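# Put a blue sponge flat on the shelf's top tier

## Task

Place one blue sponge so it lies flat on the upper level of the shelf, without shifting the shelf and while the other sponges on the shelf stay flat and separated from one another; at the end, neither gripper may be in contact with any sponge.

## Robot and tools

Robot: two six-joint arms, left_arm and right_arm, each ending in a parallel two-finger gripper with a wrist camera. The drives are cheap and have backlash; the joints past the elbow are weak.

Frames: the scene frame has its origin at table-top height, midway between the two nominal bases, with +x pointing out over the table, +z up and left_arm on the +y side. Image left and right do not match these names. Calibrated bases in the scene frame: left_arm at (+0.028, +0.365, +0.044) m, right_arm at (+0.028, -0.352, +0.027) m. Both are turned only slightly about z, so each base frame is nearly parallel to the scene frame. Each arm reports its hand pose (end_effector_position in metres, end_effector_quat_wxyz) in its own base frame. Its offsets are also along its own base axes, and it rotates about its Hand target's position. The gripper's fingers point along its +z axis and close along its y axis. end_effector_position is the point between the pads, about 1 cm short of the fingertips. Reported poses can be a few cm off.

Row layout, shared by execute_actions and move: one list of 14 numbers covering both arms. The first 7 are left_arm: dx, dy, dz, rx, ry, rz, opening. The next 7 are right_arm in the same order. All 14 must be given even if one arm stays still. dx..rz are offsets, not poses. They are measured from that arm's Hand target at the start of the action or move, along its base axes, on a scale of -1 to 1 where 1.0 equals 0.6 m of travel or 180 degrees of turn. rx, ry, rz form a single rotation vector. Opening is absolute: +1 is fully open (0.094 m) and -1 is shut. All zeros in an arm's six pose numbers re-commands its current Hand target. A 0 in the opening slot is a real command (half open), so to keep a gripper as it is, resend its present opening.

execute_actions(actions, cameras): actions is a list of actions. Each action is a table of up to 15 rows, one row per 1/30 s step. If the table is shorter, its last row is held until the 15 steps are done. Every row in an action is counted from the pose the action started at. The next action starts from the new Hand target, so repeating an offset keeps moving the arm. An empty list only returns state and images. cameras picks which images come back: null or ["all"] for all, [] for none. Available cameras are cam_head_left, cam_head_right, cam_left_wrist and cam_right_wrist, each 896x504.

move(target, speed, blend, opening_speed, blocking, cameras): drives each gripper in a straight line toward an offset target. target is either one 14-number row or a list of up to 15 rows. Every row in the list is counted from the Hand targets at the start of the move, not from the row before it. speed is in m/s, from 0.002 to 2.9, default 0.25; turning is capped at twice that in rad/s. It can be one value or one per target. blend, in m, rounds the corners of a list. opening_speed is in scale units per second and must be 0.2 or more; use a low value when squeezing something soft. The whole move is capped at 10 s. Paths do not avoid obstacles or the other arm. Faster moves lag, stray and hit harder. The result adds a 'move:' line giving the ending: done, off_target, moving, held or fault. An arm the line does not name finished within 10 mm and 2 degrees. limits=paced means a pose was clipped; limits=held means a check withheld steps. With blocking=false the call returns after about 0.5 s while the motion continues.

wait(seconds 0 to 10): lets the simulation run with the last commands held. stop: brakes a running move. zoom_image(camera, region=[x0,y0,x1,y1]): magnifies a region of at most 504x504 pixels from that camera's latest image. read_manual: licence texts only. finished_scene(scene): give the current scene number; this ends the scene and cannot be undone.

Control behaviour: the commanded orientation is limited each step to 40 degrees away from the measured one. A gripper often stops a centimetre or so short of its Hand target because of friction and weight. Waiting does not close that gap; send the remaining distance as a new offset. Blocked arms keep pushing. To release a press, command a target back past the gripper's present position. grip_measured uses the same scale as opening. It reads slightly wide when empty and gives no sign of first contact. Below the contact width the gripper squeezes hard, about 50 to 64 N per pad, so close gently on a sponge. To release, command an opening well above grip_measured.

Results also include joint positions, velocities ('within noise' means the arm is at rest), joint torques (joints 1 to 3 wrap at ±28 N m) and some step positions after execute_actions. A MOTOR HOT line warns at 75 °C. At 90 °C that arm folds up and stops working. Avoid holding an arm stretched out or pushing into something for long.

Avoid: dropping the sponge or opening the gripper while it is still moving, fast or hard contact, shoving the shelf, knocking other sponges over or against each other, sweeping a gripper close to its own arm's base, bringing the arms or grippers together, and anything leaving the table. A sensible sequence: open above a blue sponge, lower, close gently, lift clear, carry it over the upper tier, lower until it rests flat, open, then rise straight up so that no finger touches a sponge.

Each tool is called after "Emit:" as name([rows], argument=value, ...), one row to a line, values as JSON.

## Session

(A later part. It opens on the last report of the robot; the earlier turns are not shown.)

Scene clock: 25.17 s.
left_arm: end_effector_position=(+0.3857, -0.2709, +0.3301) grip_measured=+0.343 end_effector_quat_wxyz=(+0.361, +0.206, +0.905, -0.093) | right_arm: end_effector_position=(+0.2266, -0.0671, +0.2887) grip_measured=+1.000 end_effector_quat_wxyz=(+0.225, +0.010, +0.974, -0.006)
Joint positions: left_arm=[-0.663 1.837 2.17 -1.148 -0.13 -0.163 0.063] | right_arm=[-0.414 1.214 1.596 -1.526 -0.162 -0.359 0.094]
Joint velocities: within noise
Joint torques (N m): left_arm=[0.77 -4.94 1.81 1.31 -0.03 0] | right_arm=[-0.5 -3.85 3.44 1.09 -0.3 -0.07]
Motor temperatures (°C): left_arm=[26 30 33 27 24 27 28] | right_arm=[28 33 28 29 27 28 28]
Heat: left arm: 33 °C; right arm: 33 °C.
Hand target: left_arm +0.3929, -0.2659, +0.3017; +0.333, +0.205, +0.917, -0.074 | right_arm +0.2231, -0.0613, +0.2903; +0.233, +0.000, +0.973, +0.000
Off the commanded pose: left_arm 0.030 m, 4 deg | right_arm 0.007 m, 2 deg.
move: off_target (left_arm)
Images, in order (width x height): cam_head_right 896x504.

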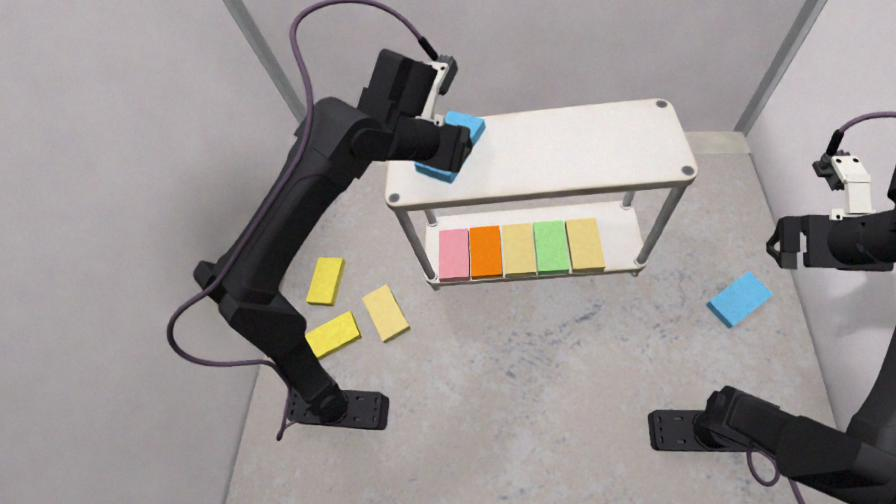

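Emit:
move([
  [0.0,0.0,0.045,0,0,0,0.22,0,0,0,0,0,0,1],
  [0.0,0.0,0.045,0,0,0,0.85,0,0,0,0,0,0,1],
  [-0.1,0.045,0.2,0,0,0,0.85,0,0,0,0,0,0,1],
], speed=0.15, opening_speed=1)

Scene clock: 31.00 s.
left_arm: end_effector_position=(+0.3467, -0.2495, +0.4012) grip_measured=+0.848 end_effector_quat_wxyz=(+0.374, +0.207, +0.899, -0.097) | right_arm: end_effector_position=(+0.2266, -0.0671, +0.2887) grip_measured=+1.000 end_effector_quat_wxyz=(+0.225, +0.010, +0.974, -0.006)
Joint positions: left_arm=[-0.688 1.932 2.679 -1.535 -0.148 -0.174 0.087] | right_arm=[-0.414 1.214 1.596 -1.526 -0.162 -0.359 0.094]
Joint velocities: within noise
Joint torques (N m): left_arm=[-0.38 -8.32 5.93 1.07 -0.22 -0.07] | right_arm=[-0.51 -3.84 3.45 1.09 -0.29 -0.07]
Motor temperatures (°C): left_arm=[26 30 33 27 24 27 28] | right_arm=[28 33 28 29 27 28 28]
Heat: left arm: 33 °C; right arm: 33 °C.
Hand target: left_arm +0.3329, -0.2389, +0.4217; +0.333, +0.205, +0.917, -0.074 | right_arm +0.2231, -0.0613, +0.2903; +0.233, +0.000, +0.973, +0.000
Off the commanded pose: left_arm 0.027 m, 6 deg | right_arm 0.007 m, 2 deg.
joint sent to its limit (left arm) — joint 4 (wrist pitch), lower limit. The joint targets are off in position and orientation.
move: off_target (left_arm)

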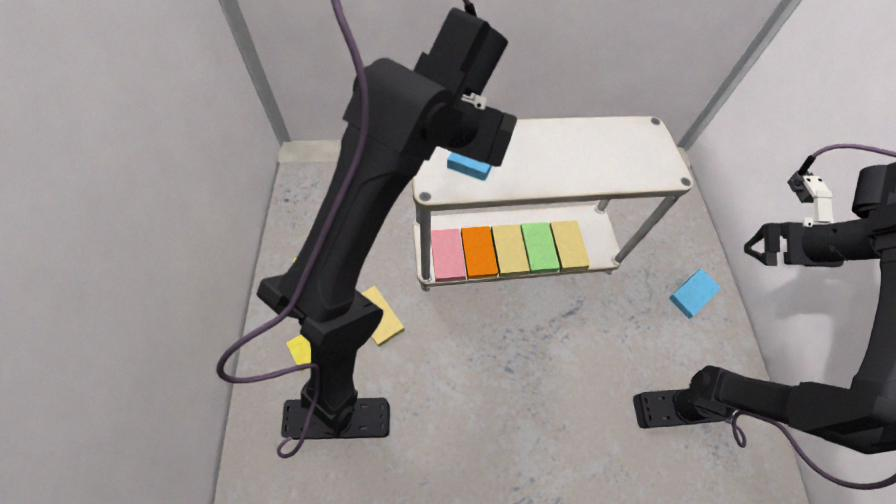

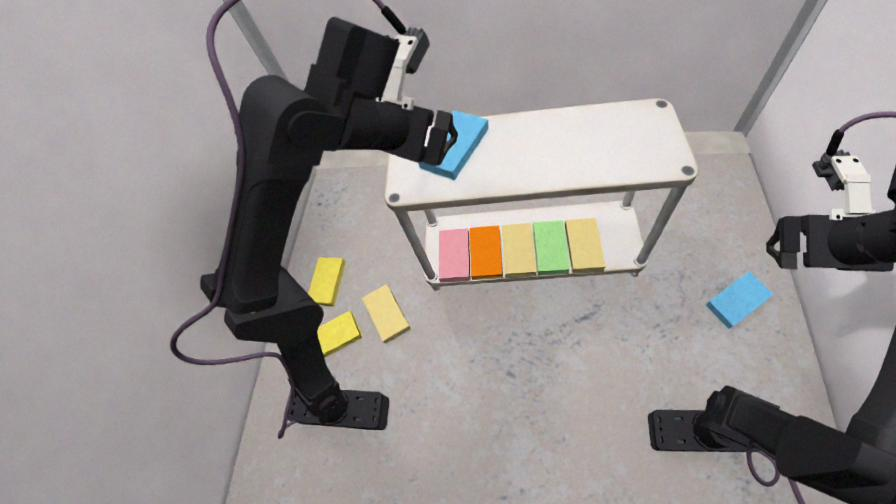

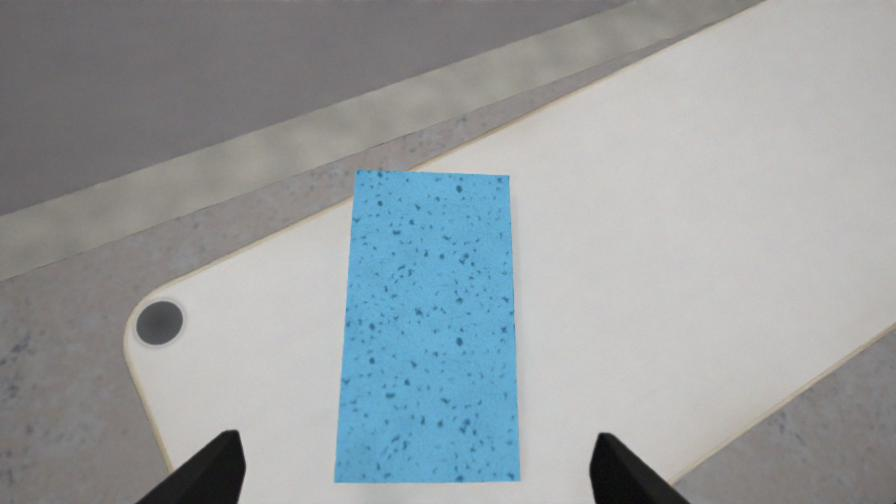

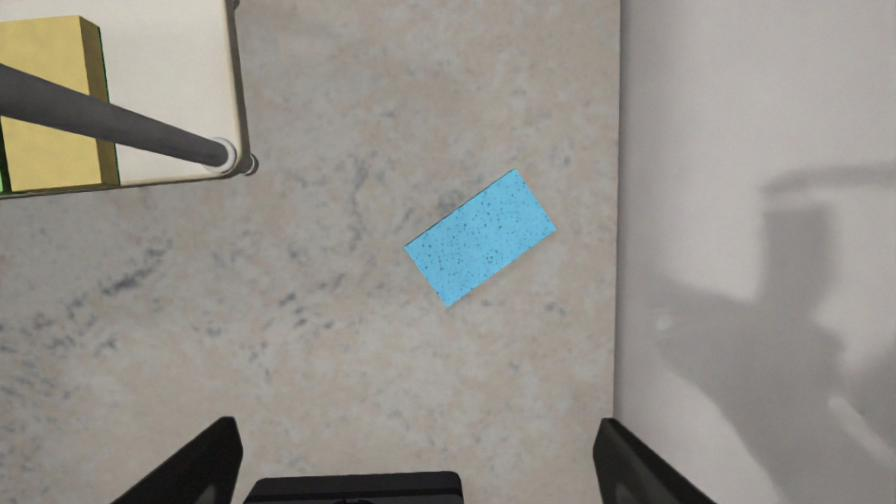

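Emit:
finished_scene(scene=1)

The scene is finished: the task was done.


## Next scene

The same job, from a new start.

Emit:
execute_actions(actions=[])

Scene clock: 0.00 s.
left_arm: end_effector_position=(+0.4037, +0.0232, +0.1015) grip_measured=+1.000 end_effector_quat_wxyz=(+0.592, -0.061, +0.803, -0.007) | right_arm: end_effector_position=(+0.4034, -0.0341, +0.1189) grip_measured=+1.000 end_effector_quat_wxyz=(+0.612, +0.054, +0.785, -0.084)
Joint positions: left_arm=[0.048 1.581 0.38 0.898 -0.015 -0.093 0.094] | right_arm=[0 1.563 0.378 0.94 0.199 -0.019 0.094]
Joint velocities: within noise
Joint torques (N m): no reading
Motor temperatures (°C): left_arm=[26 27 28 25 24 27 28] | right_arm=[27 29 26 27 27 28 28]
Heat: left arm: 28 °C; right arm: 29 °C.
Hand target: left_arm +0.4088, +0.0243, +0.1166; +0.610, -0.060, +0.790, -0.004 | right_arm +0.4078, -0.0355, +0.1345; +0.629, +0.060, +0.770, -0.083
Tool commands: left_gripper/opening=+1.0 right_gripper/opening=+1.0

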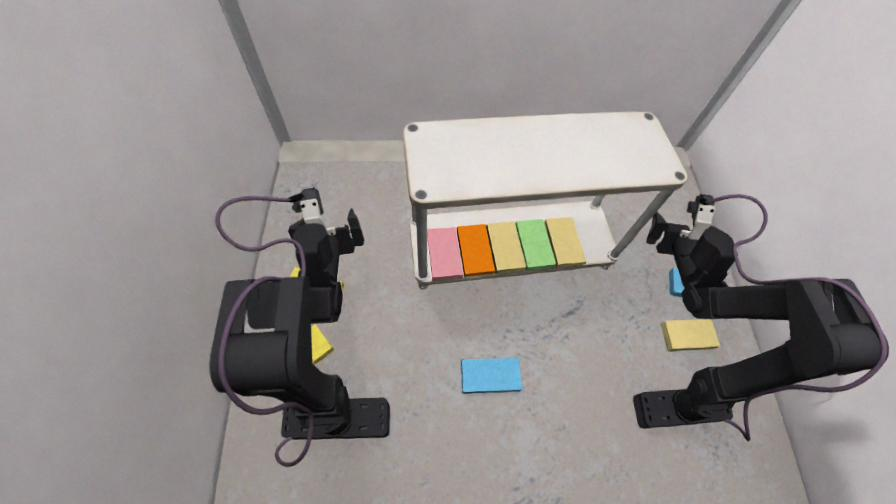

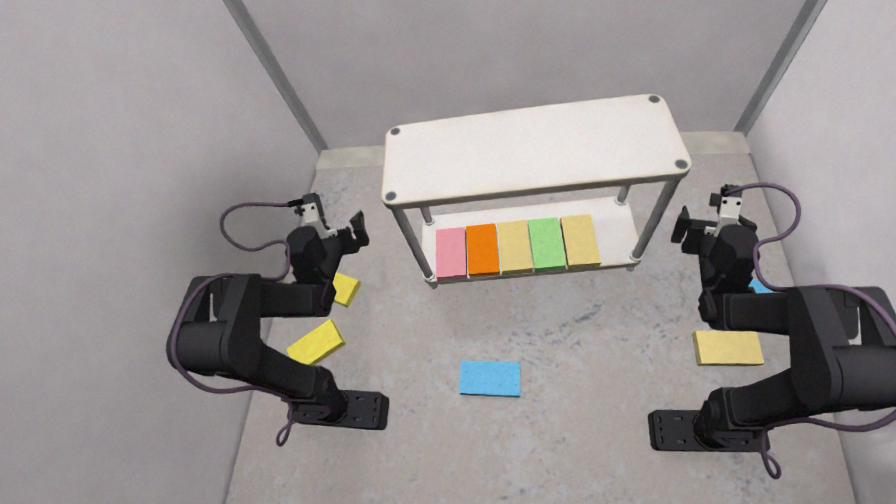

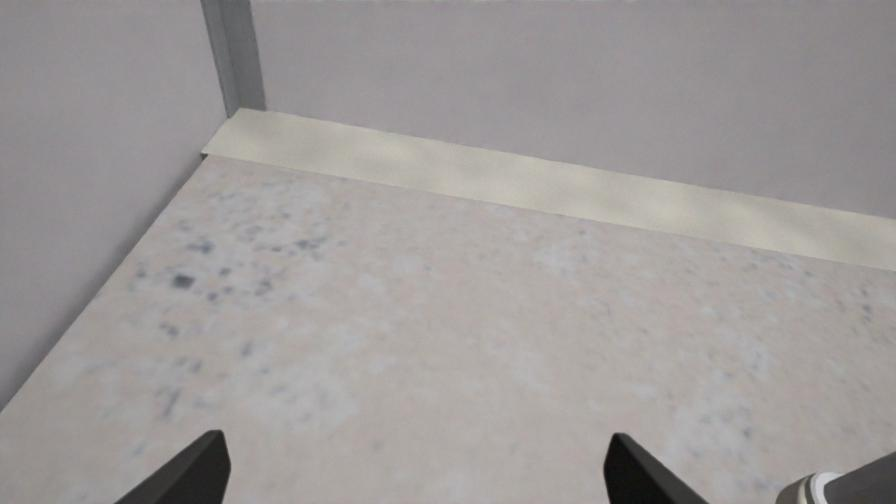

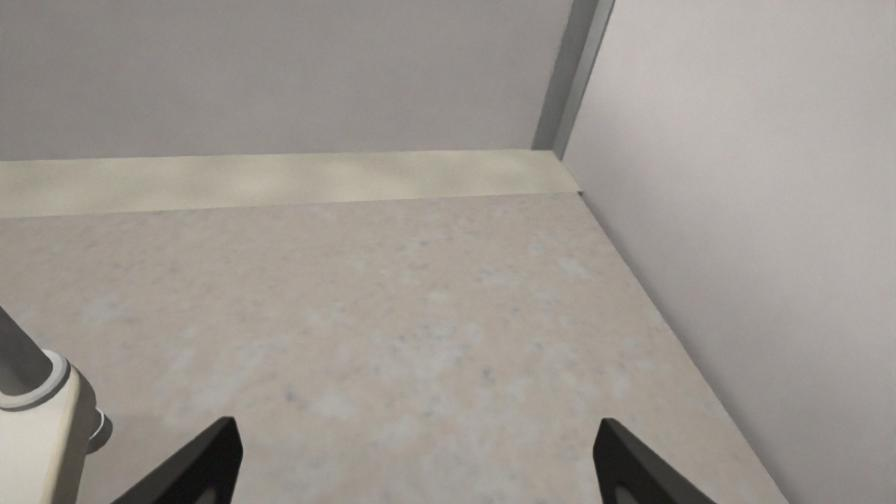

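Emit:
move([
  [-0.315,-0.19,0.12,0.08,0.07,-0.25,1,0,0,0,0,0,0,1],
  [-0.53,-0.523,-0.0,0.169,0.144,-0.518,1,0,0,0,0,0,0,1],
], speed=0.5, blend=0.1)

Scene clock: 3.13 s.
left_arm: end_effector_position=(+0.0796, -0.2666, +0.0898) grip_measured=+1.000 end_effector_quat_wxyz=(+0.193, +0.667, +0.683, -0.226) | right_arm: end_effector_position=(+0.4034, -0.0341, +0.1189) grip_measured=+1.000 end_effector_quat_wxyz=(+0.612, +0.054, +0.785, -0.084)
Joint positions: left_arm=[-1.096 1.125 0.647 -0.559 0.297 0.369 0.094] | right_arm=[0 1.563 0.378 0.94 0.199 -0.019 0.094]
Joint velocities: within noise
Joint torques (N m): left_arm=[-0.38 -1.57 9.54 1.54 0.1 0.01] | right_arm=[-0.09 -5.96 5.04 2.25 -0.01 0]
Motor temperatures (°C): left_arm=[26 27 29 26 24 27 28] | right_arm=[27 30 27 28 27 28 28]
Heat: left arm: 29 °C; right arm: 30 °C.
Hand target: left_arm +0.0908, -0.2895, +0.1166; +0.241, +0.665, +0.664, -0.241 | right_arm +0.4078, -0.0355, +0.1345; +0.629, +0.060, +0.770, -0.083
Off the commanded pose: left_arm 0.037 m, 6 deg | right_arm 0.016 m, 3 deg.
move: off_target (left_arm, right_arm)

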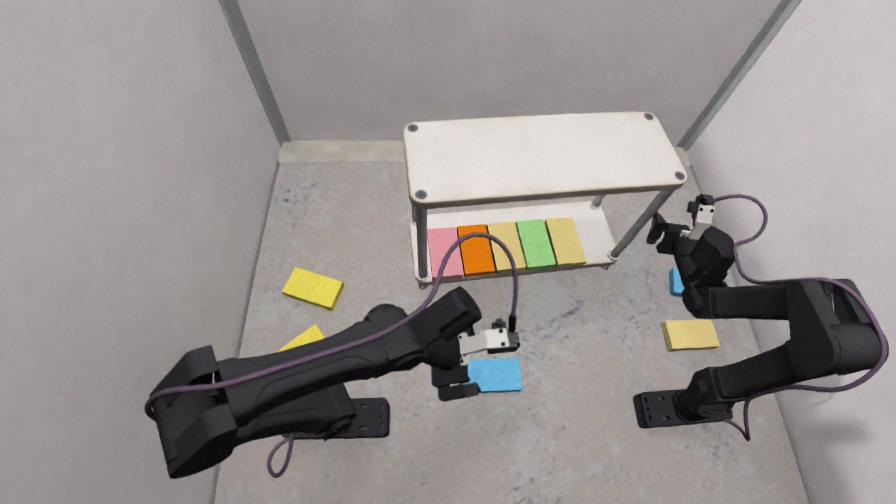

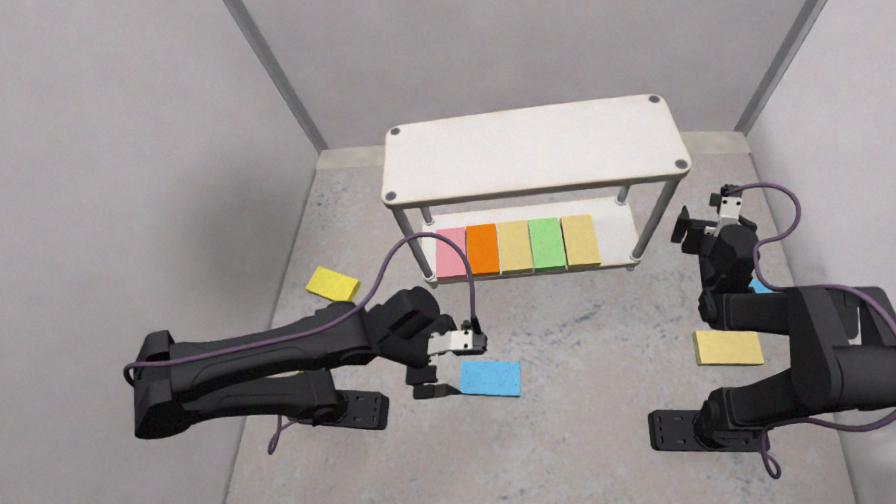

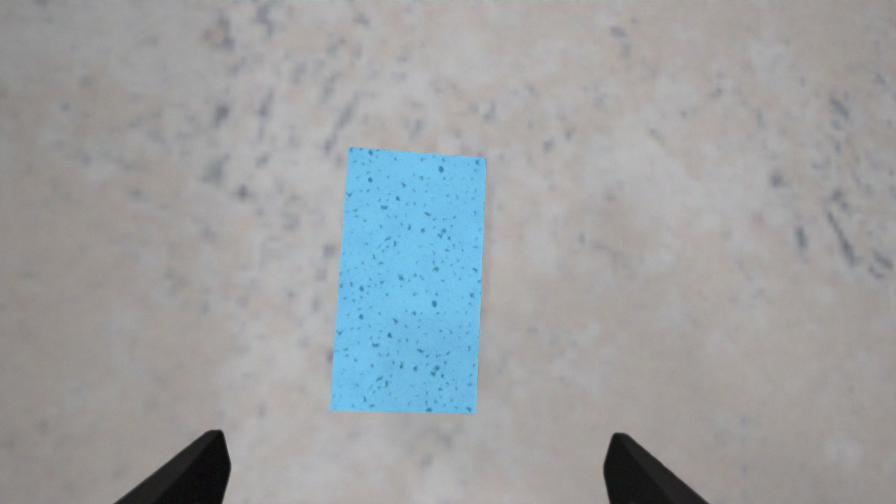

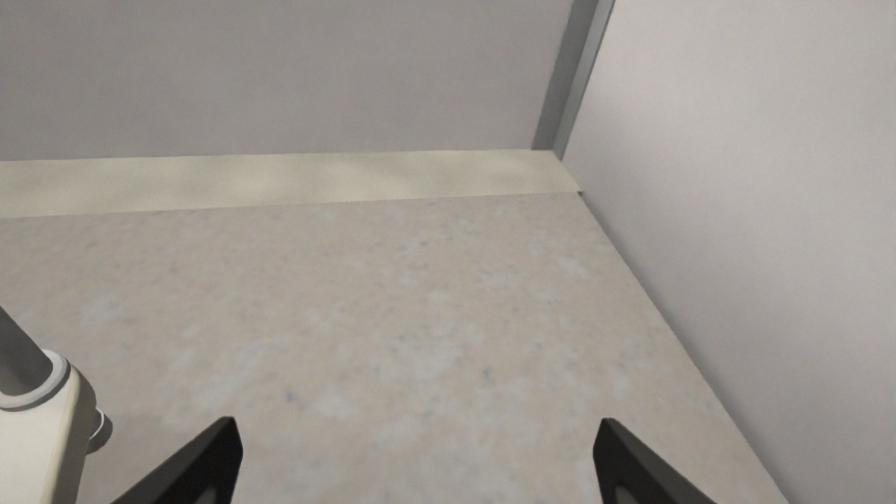

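Emit:
move(target=[0,-0.059,-0.12,0,0,0,1,0,0,0,0,0,0,1], speed=0.25, cameras=["cam_left_wrist"])

Scene clock: 5.37 s.
left_arm: end_effector_position=(+0.0928, -0.3185, +0.0427) grip_measured=+1.000 end_effector_quat_wxyz=(+0.225, +0.665, +0.673, -0.233) | right_arm: end_effector_position=(+0.4034, -0.0341, +0.1189) grip_measured=+1.000 end_effector_quat_wxyz=(+0.612, +0.054, +0.785, -0.084)
Joint positions: left_arm=[-1.153 1.411 0.59 -0.134 0.258 0.323 0.094] | right_arm=[0 1.563 0.378 0.94 0.199 -0.019 0.094]
Joint velocities: within noise
Joint torques (N m): left_arm=[-0.57 -3.06 3.82 1.68 0.03 -0.09] | right_arm=[-0.1 -5.96 5.04 2.25 -0.01 0]
Motor temperatures (°C): left_arm=[26 27 29 26 24 27 28] | right_arm=[27 30 27 29 27 28 28]
Heat: left arm: 29 °C; right arm: 30 °C.
Hand target: left_arm +0.0908, -0.3249, +0.0446; +0.241, +0.665, +0.664, -0.241 | right_arm +0.4078, -0.0355, +0.1345; +0.629, +0.060, +0.770, -0.083
Off the commanded pose: left_arm 0.007 m, 2 deg | right_arm 0.016 m, 3 deg.
move: off_target (right_arm)
Images, in order (width x height): cam_left_wrist 896x504.

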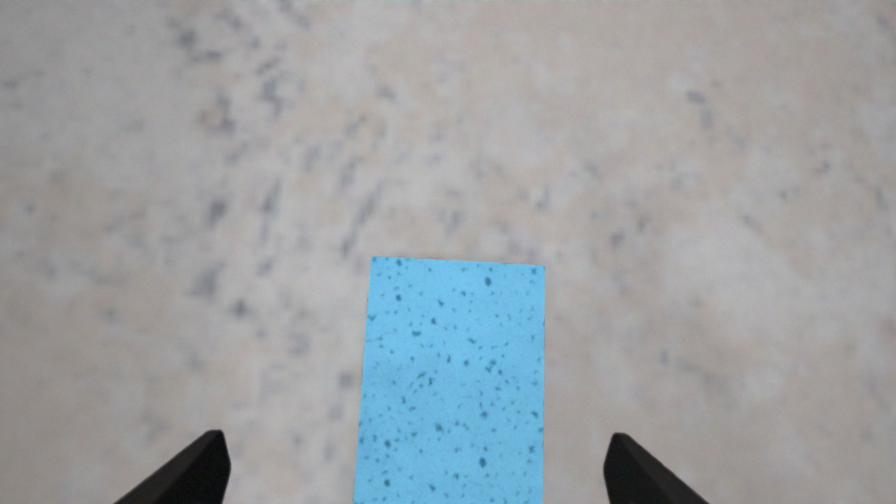

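Emit:
move([
  [-0.013,0,-0.112,0,0,0,1,0,0,0,0,0,0,1],
  [-0.013,0,-0.112,0,0,0,0.22,0,0,0,0,0,0,1],
  [0.02,0.03,0.05,0,0,0,0.22,0,0,0,0,0,0,1],
], speed=0.25, opening_speed=1.2, cameras=["cam_left_wrist"])

Scene clock: 10.47 s.
left_arm: end_effector_position=(+0.1027, -0.2962, +0.0570) grip_measured=+0.345 end_effector_quat_wxyz=(+0.233, +0.660, +0.677, -0.226) | right_arm: end_effector_position=(+0.4034, -0.0341, +0.1189) grip_measured=+1.000 end_effector_quat_wxyz=(+0.612, +0.054, +0.785, -0.084)
Joint positions: left_arm=[-1.085 1.296 0.571 -0.237 0.275 0.374 0.063] | right_arm=[0 1.563 0.378 0.94 0.199 -0.019 0.094]
Joint velocities: within noise
Joint torques (N m): left_arm=[0.4 -2.77 9.05 0.92 0.37 0.06] | right_arm=[-0.09 -5.96 5.05 2.25 -0.01 0]
Motor temperatures (°C): left_arm=[26 27 29 27 24 27 28] | right_arm=[27 31 27 31 27 28 28]
Heat: left arm: 29 °C; right arm: 31 °C.
Hand target: left_arm +0.1028, -0.3069, +0.0746; +0.241, +0.665, +0.664, -0.241 | right_arm +0.4078, -0.0355, +0.1345; +0.629, +0.060, +0.770, -0.083
Off the commanded pose: left_arm 0.021 m, 2 deg | right_arm 0.016 m, 3 deg.
move: off_target (left_arm, right_arm)
Images, in order (width x height): cam_left_wrist 896x504.

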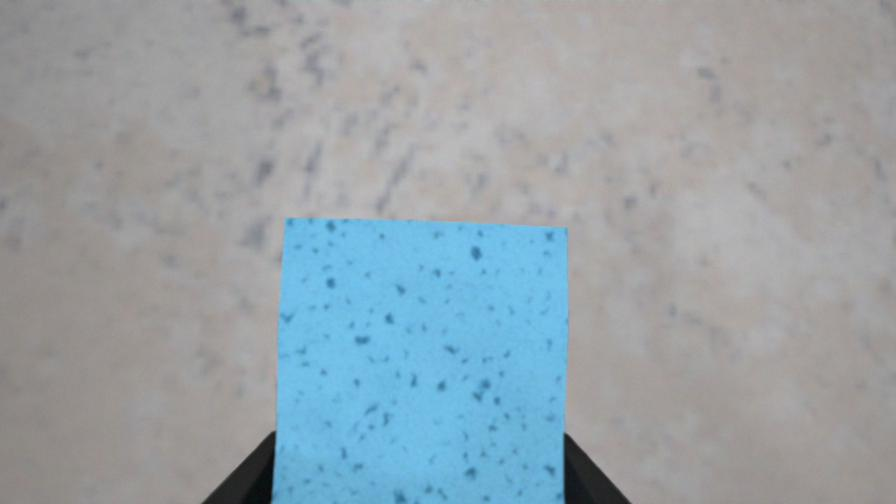

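Emit:
move([
  [0.112,0.095,0.376,0,0,0.12,0.22,0,0,0,0,0,0,1],
  [0.279,0.128,0.526,0,0,0.24,0.22,0,0,0,0,0,0,1],
  [0.489,0.081,0.52,0,0,0.361,0.22,0,0,0,0,0,0,1],
  [0.489,0.081,0.465,0,0,0.361,0.22,0,0,0,0,0,0,1],
], speed=[0.4,0.4,0.3,0.2], blend=[0.04,0.04,0.02,0])

Emit:
zoom_image(camera="cam_head_right", region=[340, 60, 560, 220])

Scene clock: 13.87 s.
left_arm: end_effector_position=(+0.3944, -0.2687, +0.3507) grip_measured=+0.345 end_effector_quat_wxyz=(+0.336, +0.218, +0.913, -0.086) | right_arm: end_effector_position=(+0.4034, -0.0341, +0.1189) grip_measured=+1.000 end_effector_quat_wxyz=(+0.612, +0.054, +0.785, -0.084)
Joint positions: left_arm=[-0.637 2.135 2.799 -1.533 -0.099 -0.133 0.063] | right_arm=[0 1.563 0.378 0.94 0.199 -0.019 0.094]
Joint velocities: within noise
Joint torques (N m): left_arm=[0.54 -7.08 6.43 1.04 -0.21 -0.09] | right_arm=[-0.1 -5.96 5.05 2.25 -0.01 0]
Motor temperatures (°C): left_arm=[26 28 30 27 24 27 28] | right_arm=[27 31 27 32 27 28 28]
Heat: left arm: 30 °C; right arm: 32 °C.
Hand target: left_arm +0.3962, -0.2583, +0.3536; +0.332, +0.204, +0.918, -0.074 | right_arm +0.4078, -0.0355, +0.1345; +0.629, +0.060, +0.770, -0.083
Off the commanded pose: left_arm 0.011 m, 2 deg | right_arm 0.016 m, 3 deg.
move: off_target (left_arm, right_arm); blend cut to 0.0165 m at target 3

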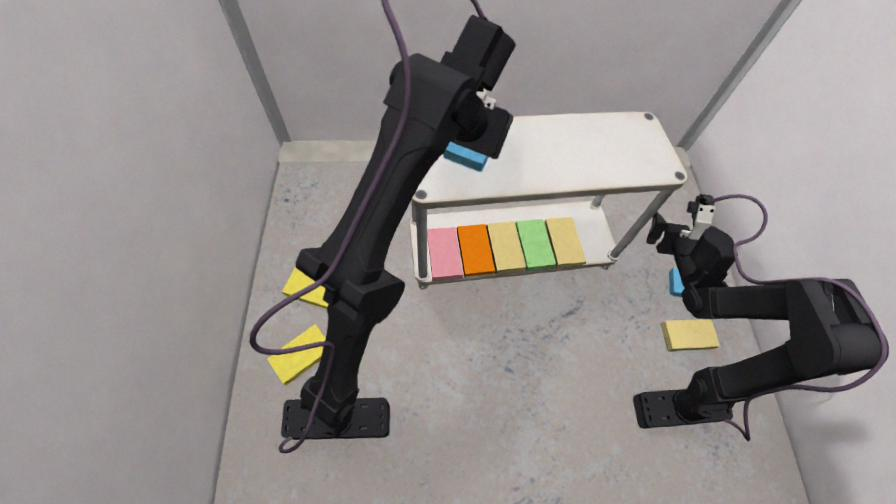

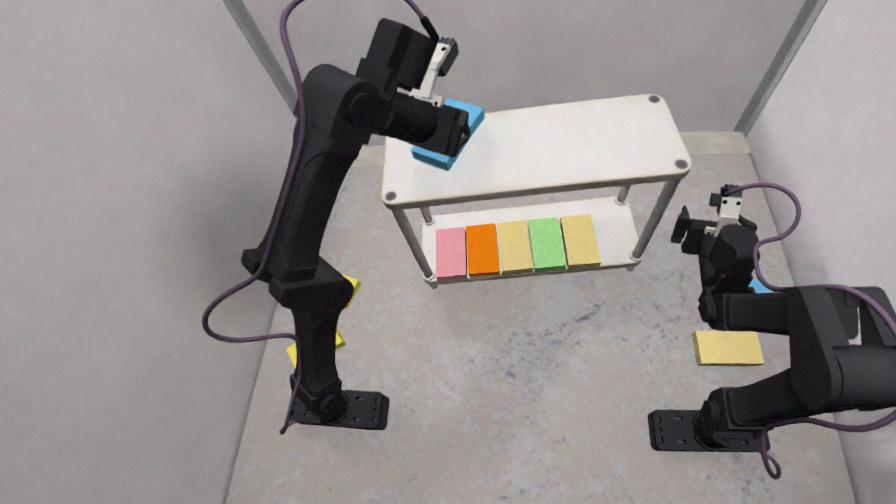

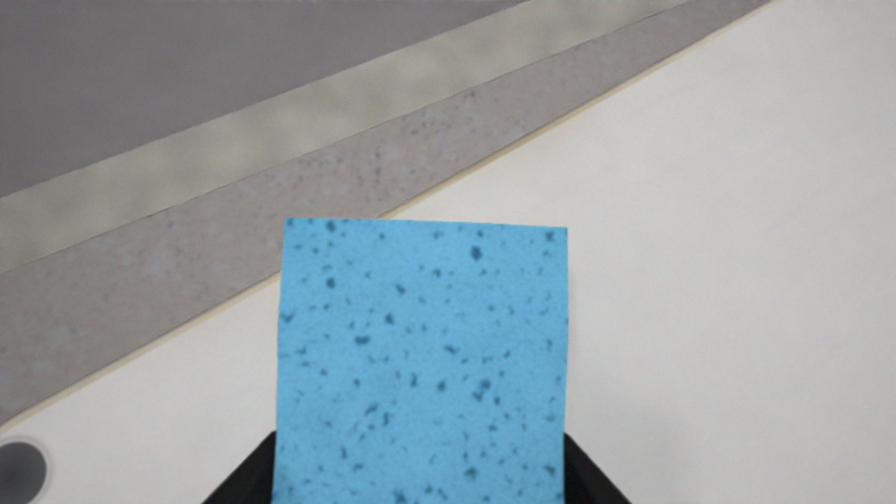

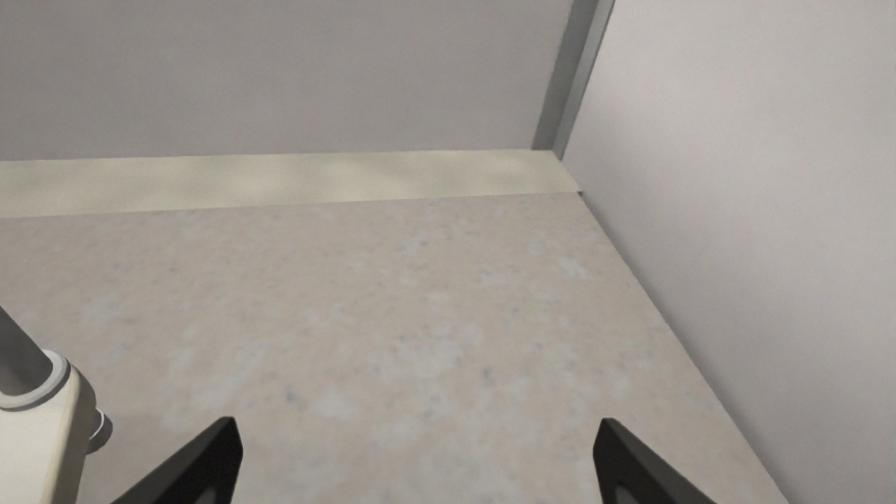

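Scaled by 2.291 from the camera's 896x504 image, which has a finer 1280x720 frame.

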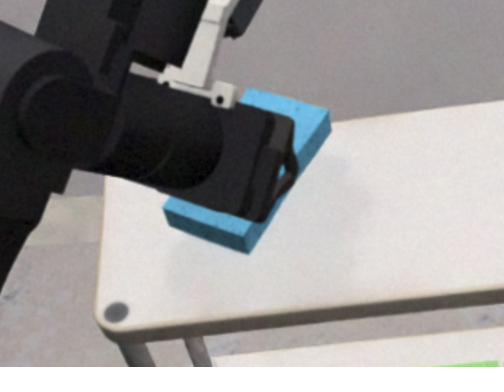

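Emit:
move([
  [-0.013,0.005,-0.056,0,0,0,0.22,0,0,0,0,0,0,1],
  [-0.013,0.005,-0.04,0,0,0,0.85,0,0,0,0,0,0,1],
  [-0.113,0.05,0.13,0,0,0,0.85,0,0,0,0,0,0,1],
], speed=[0.1,0.1,0.25], opening_speed=1.5)

Scene clock: 17.80 s.
left_arm: end_effector_position=(+0.3401, -0.2403, +0.4172) grip_measured=+0.848 end_effector_quat_wxyz=(+0.391, +0.207, +0.890, -0.105) | right_arm: end_effector_position=(+0.4034, -0.0341, +0.1189) grip_measured=+1.000 end_effector_quat_wxyz=(+0.612, +0.054, +0.785, -0.084)
Joint positions: left_arm=[-0.676 1.891 2.674 -1.529 -0.136 -0.159 0.087] | right_arm=[0 1.563 0.378 0.94 0.199 -0.019 0.094]
Joint velocities: within noise
Joint torques (N m): left_arm=[-0.38 -7.42 5.55 1.15 -0.22 -0.09] | right_arm=[-0.09 -5.96 5.04 2.25 -0.01 0.01]
Motor temperatures (°C): left_arm=[26 28 30 27 24 27 28] | right_arm=[27 31 27 32 27 28 28]
Heat: left arm: 30 °C; right arm: 32 °C.
Hand target: left_arm +0.3284, -0.2283, +0.4316; +0.332, +0.204, +0.918, -0.074 | right_arm +0.4078, -0.0355, +0.1345; +0.629, +0.060, +0.770, -0.083
Off the commanded pose: left_arm 0.022 m, 8 deg | right_arm 0.016 m, 3 deg.
joint sent to its limit (left arm) — joint 4 (wrist pitch), lower limit. The joint targets are off in position and orientation.
move: off_target (left_arm, right_arm)

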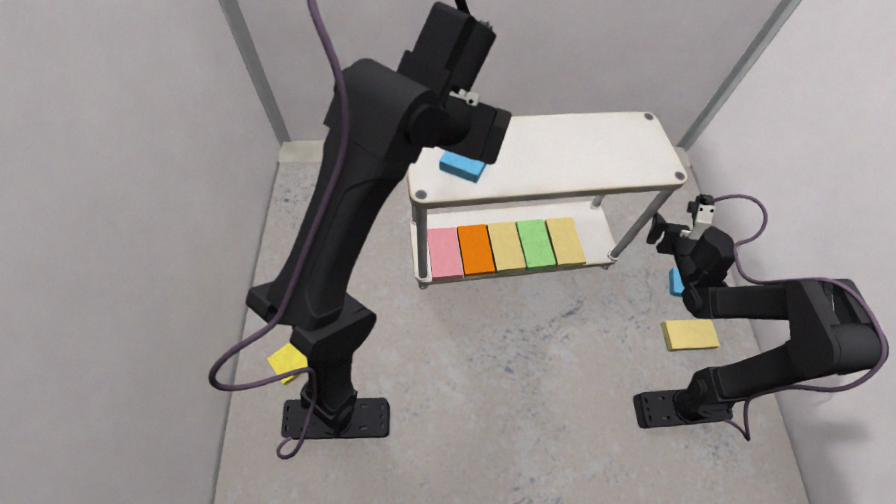

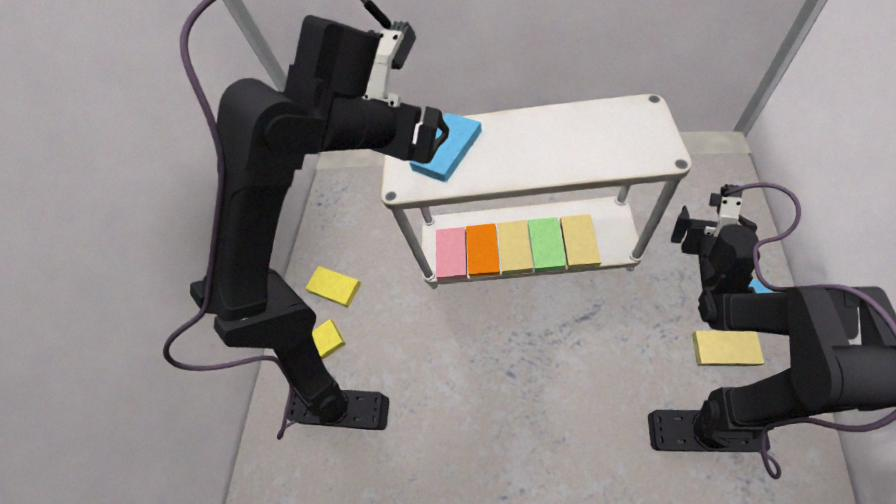

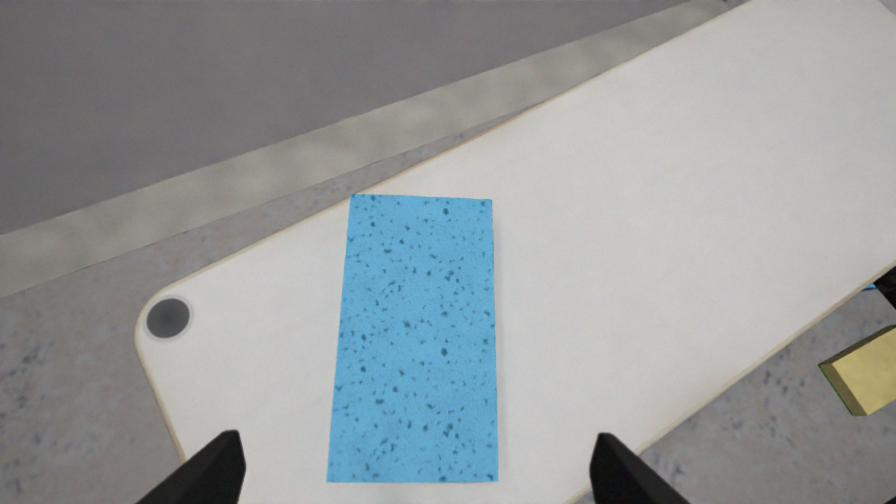

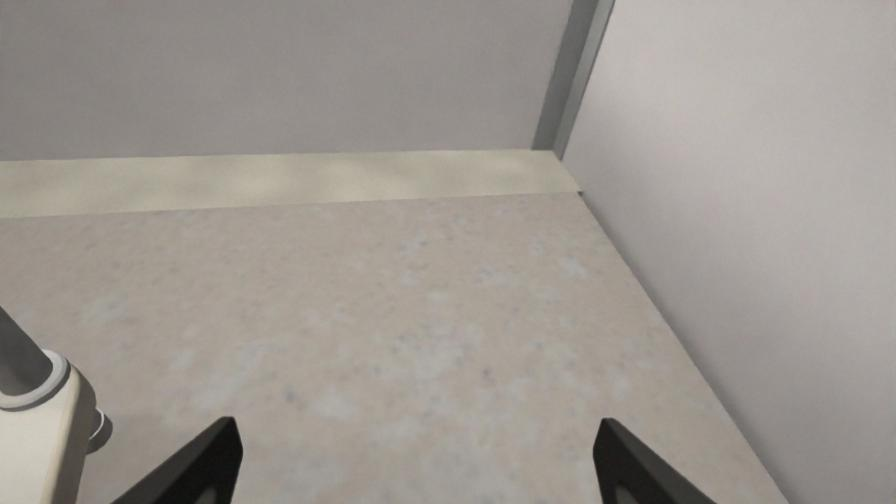

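Emit:
finished_scene(scene=2)

The scene is finished: the task was done.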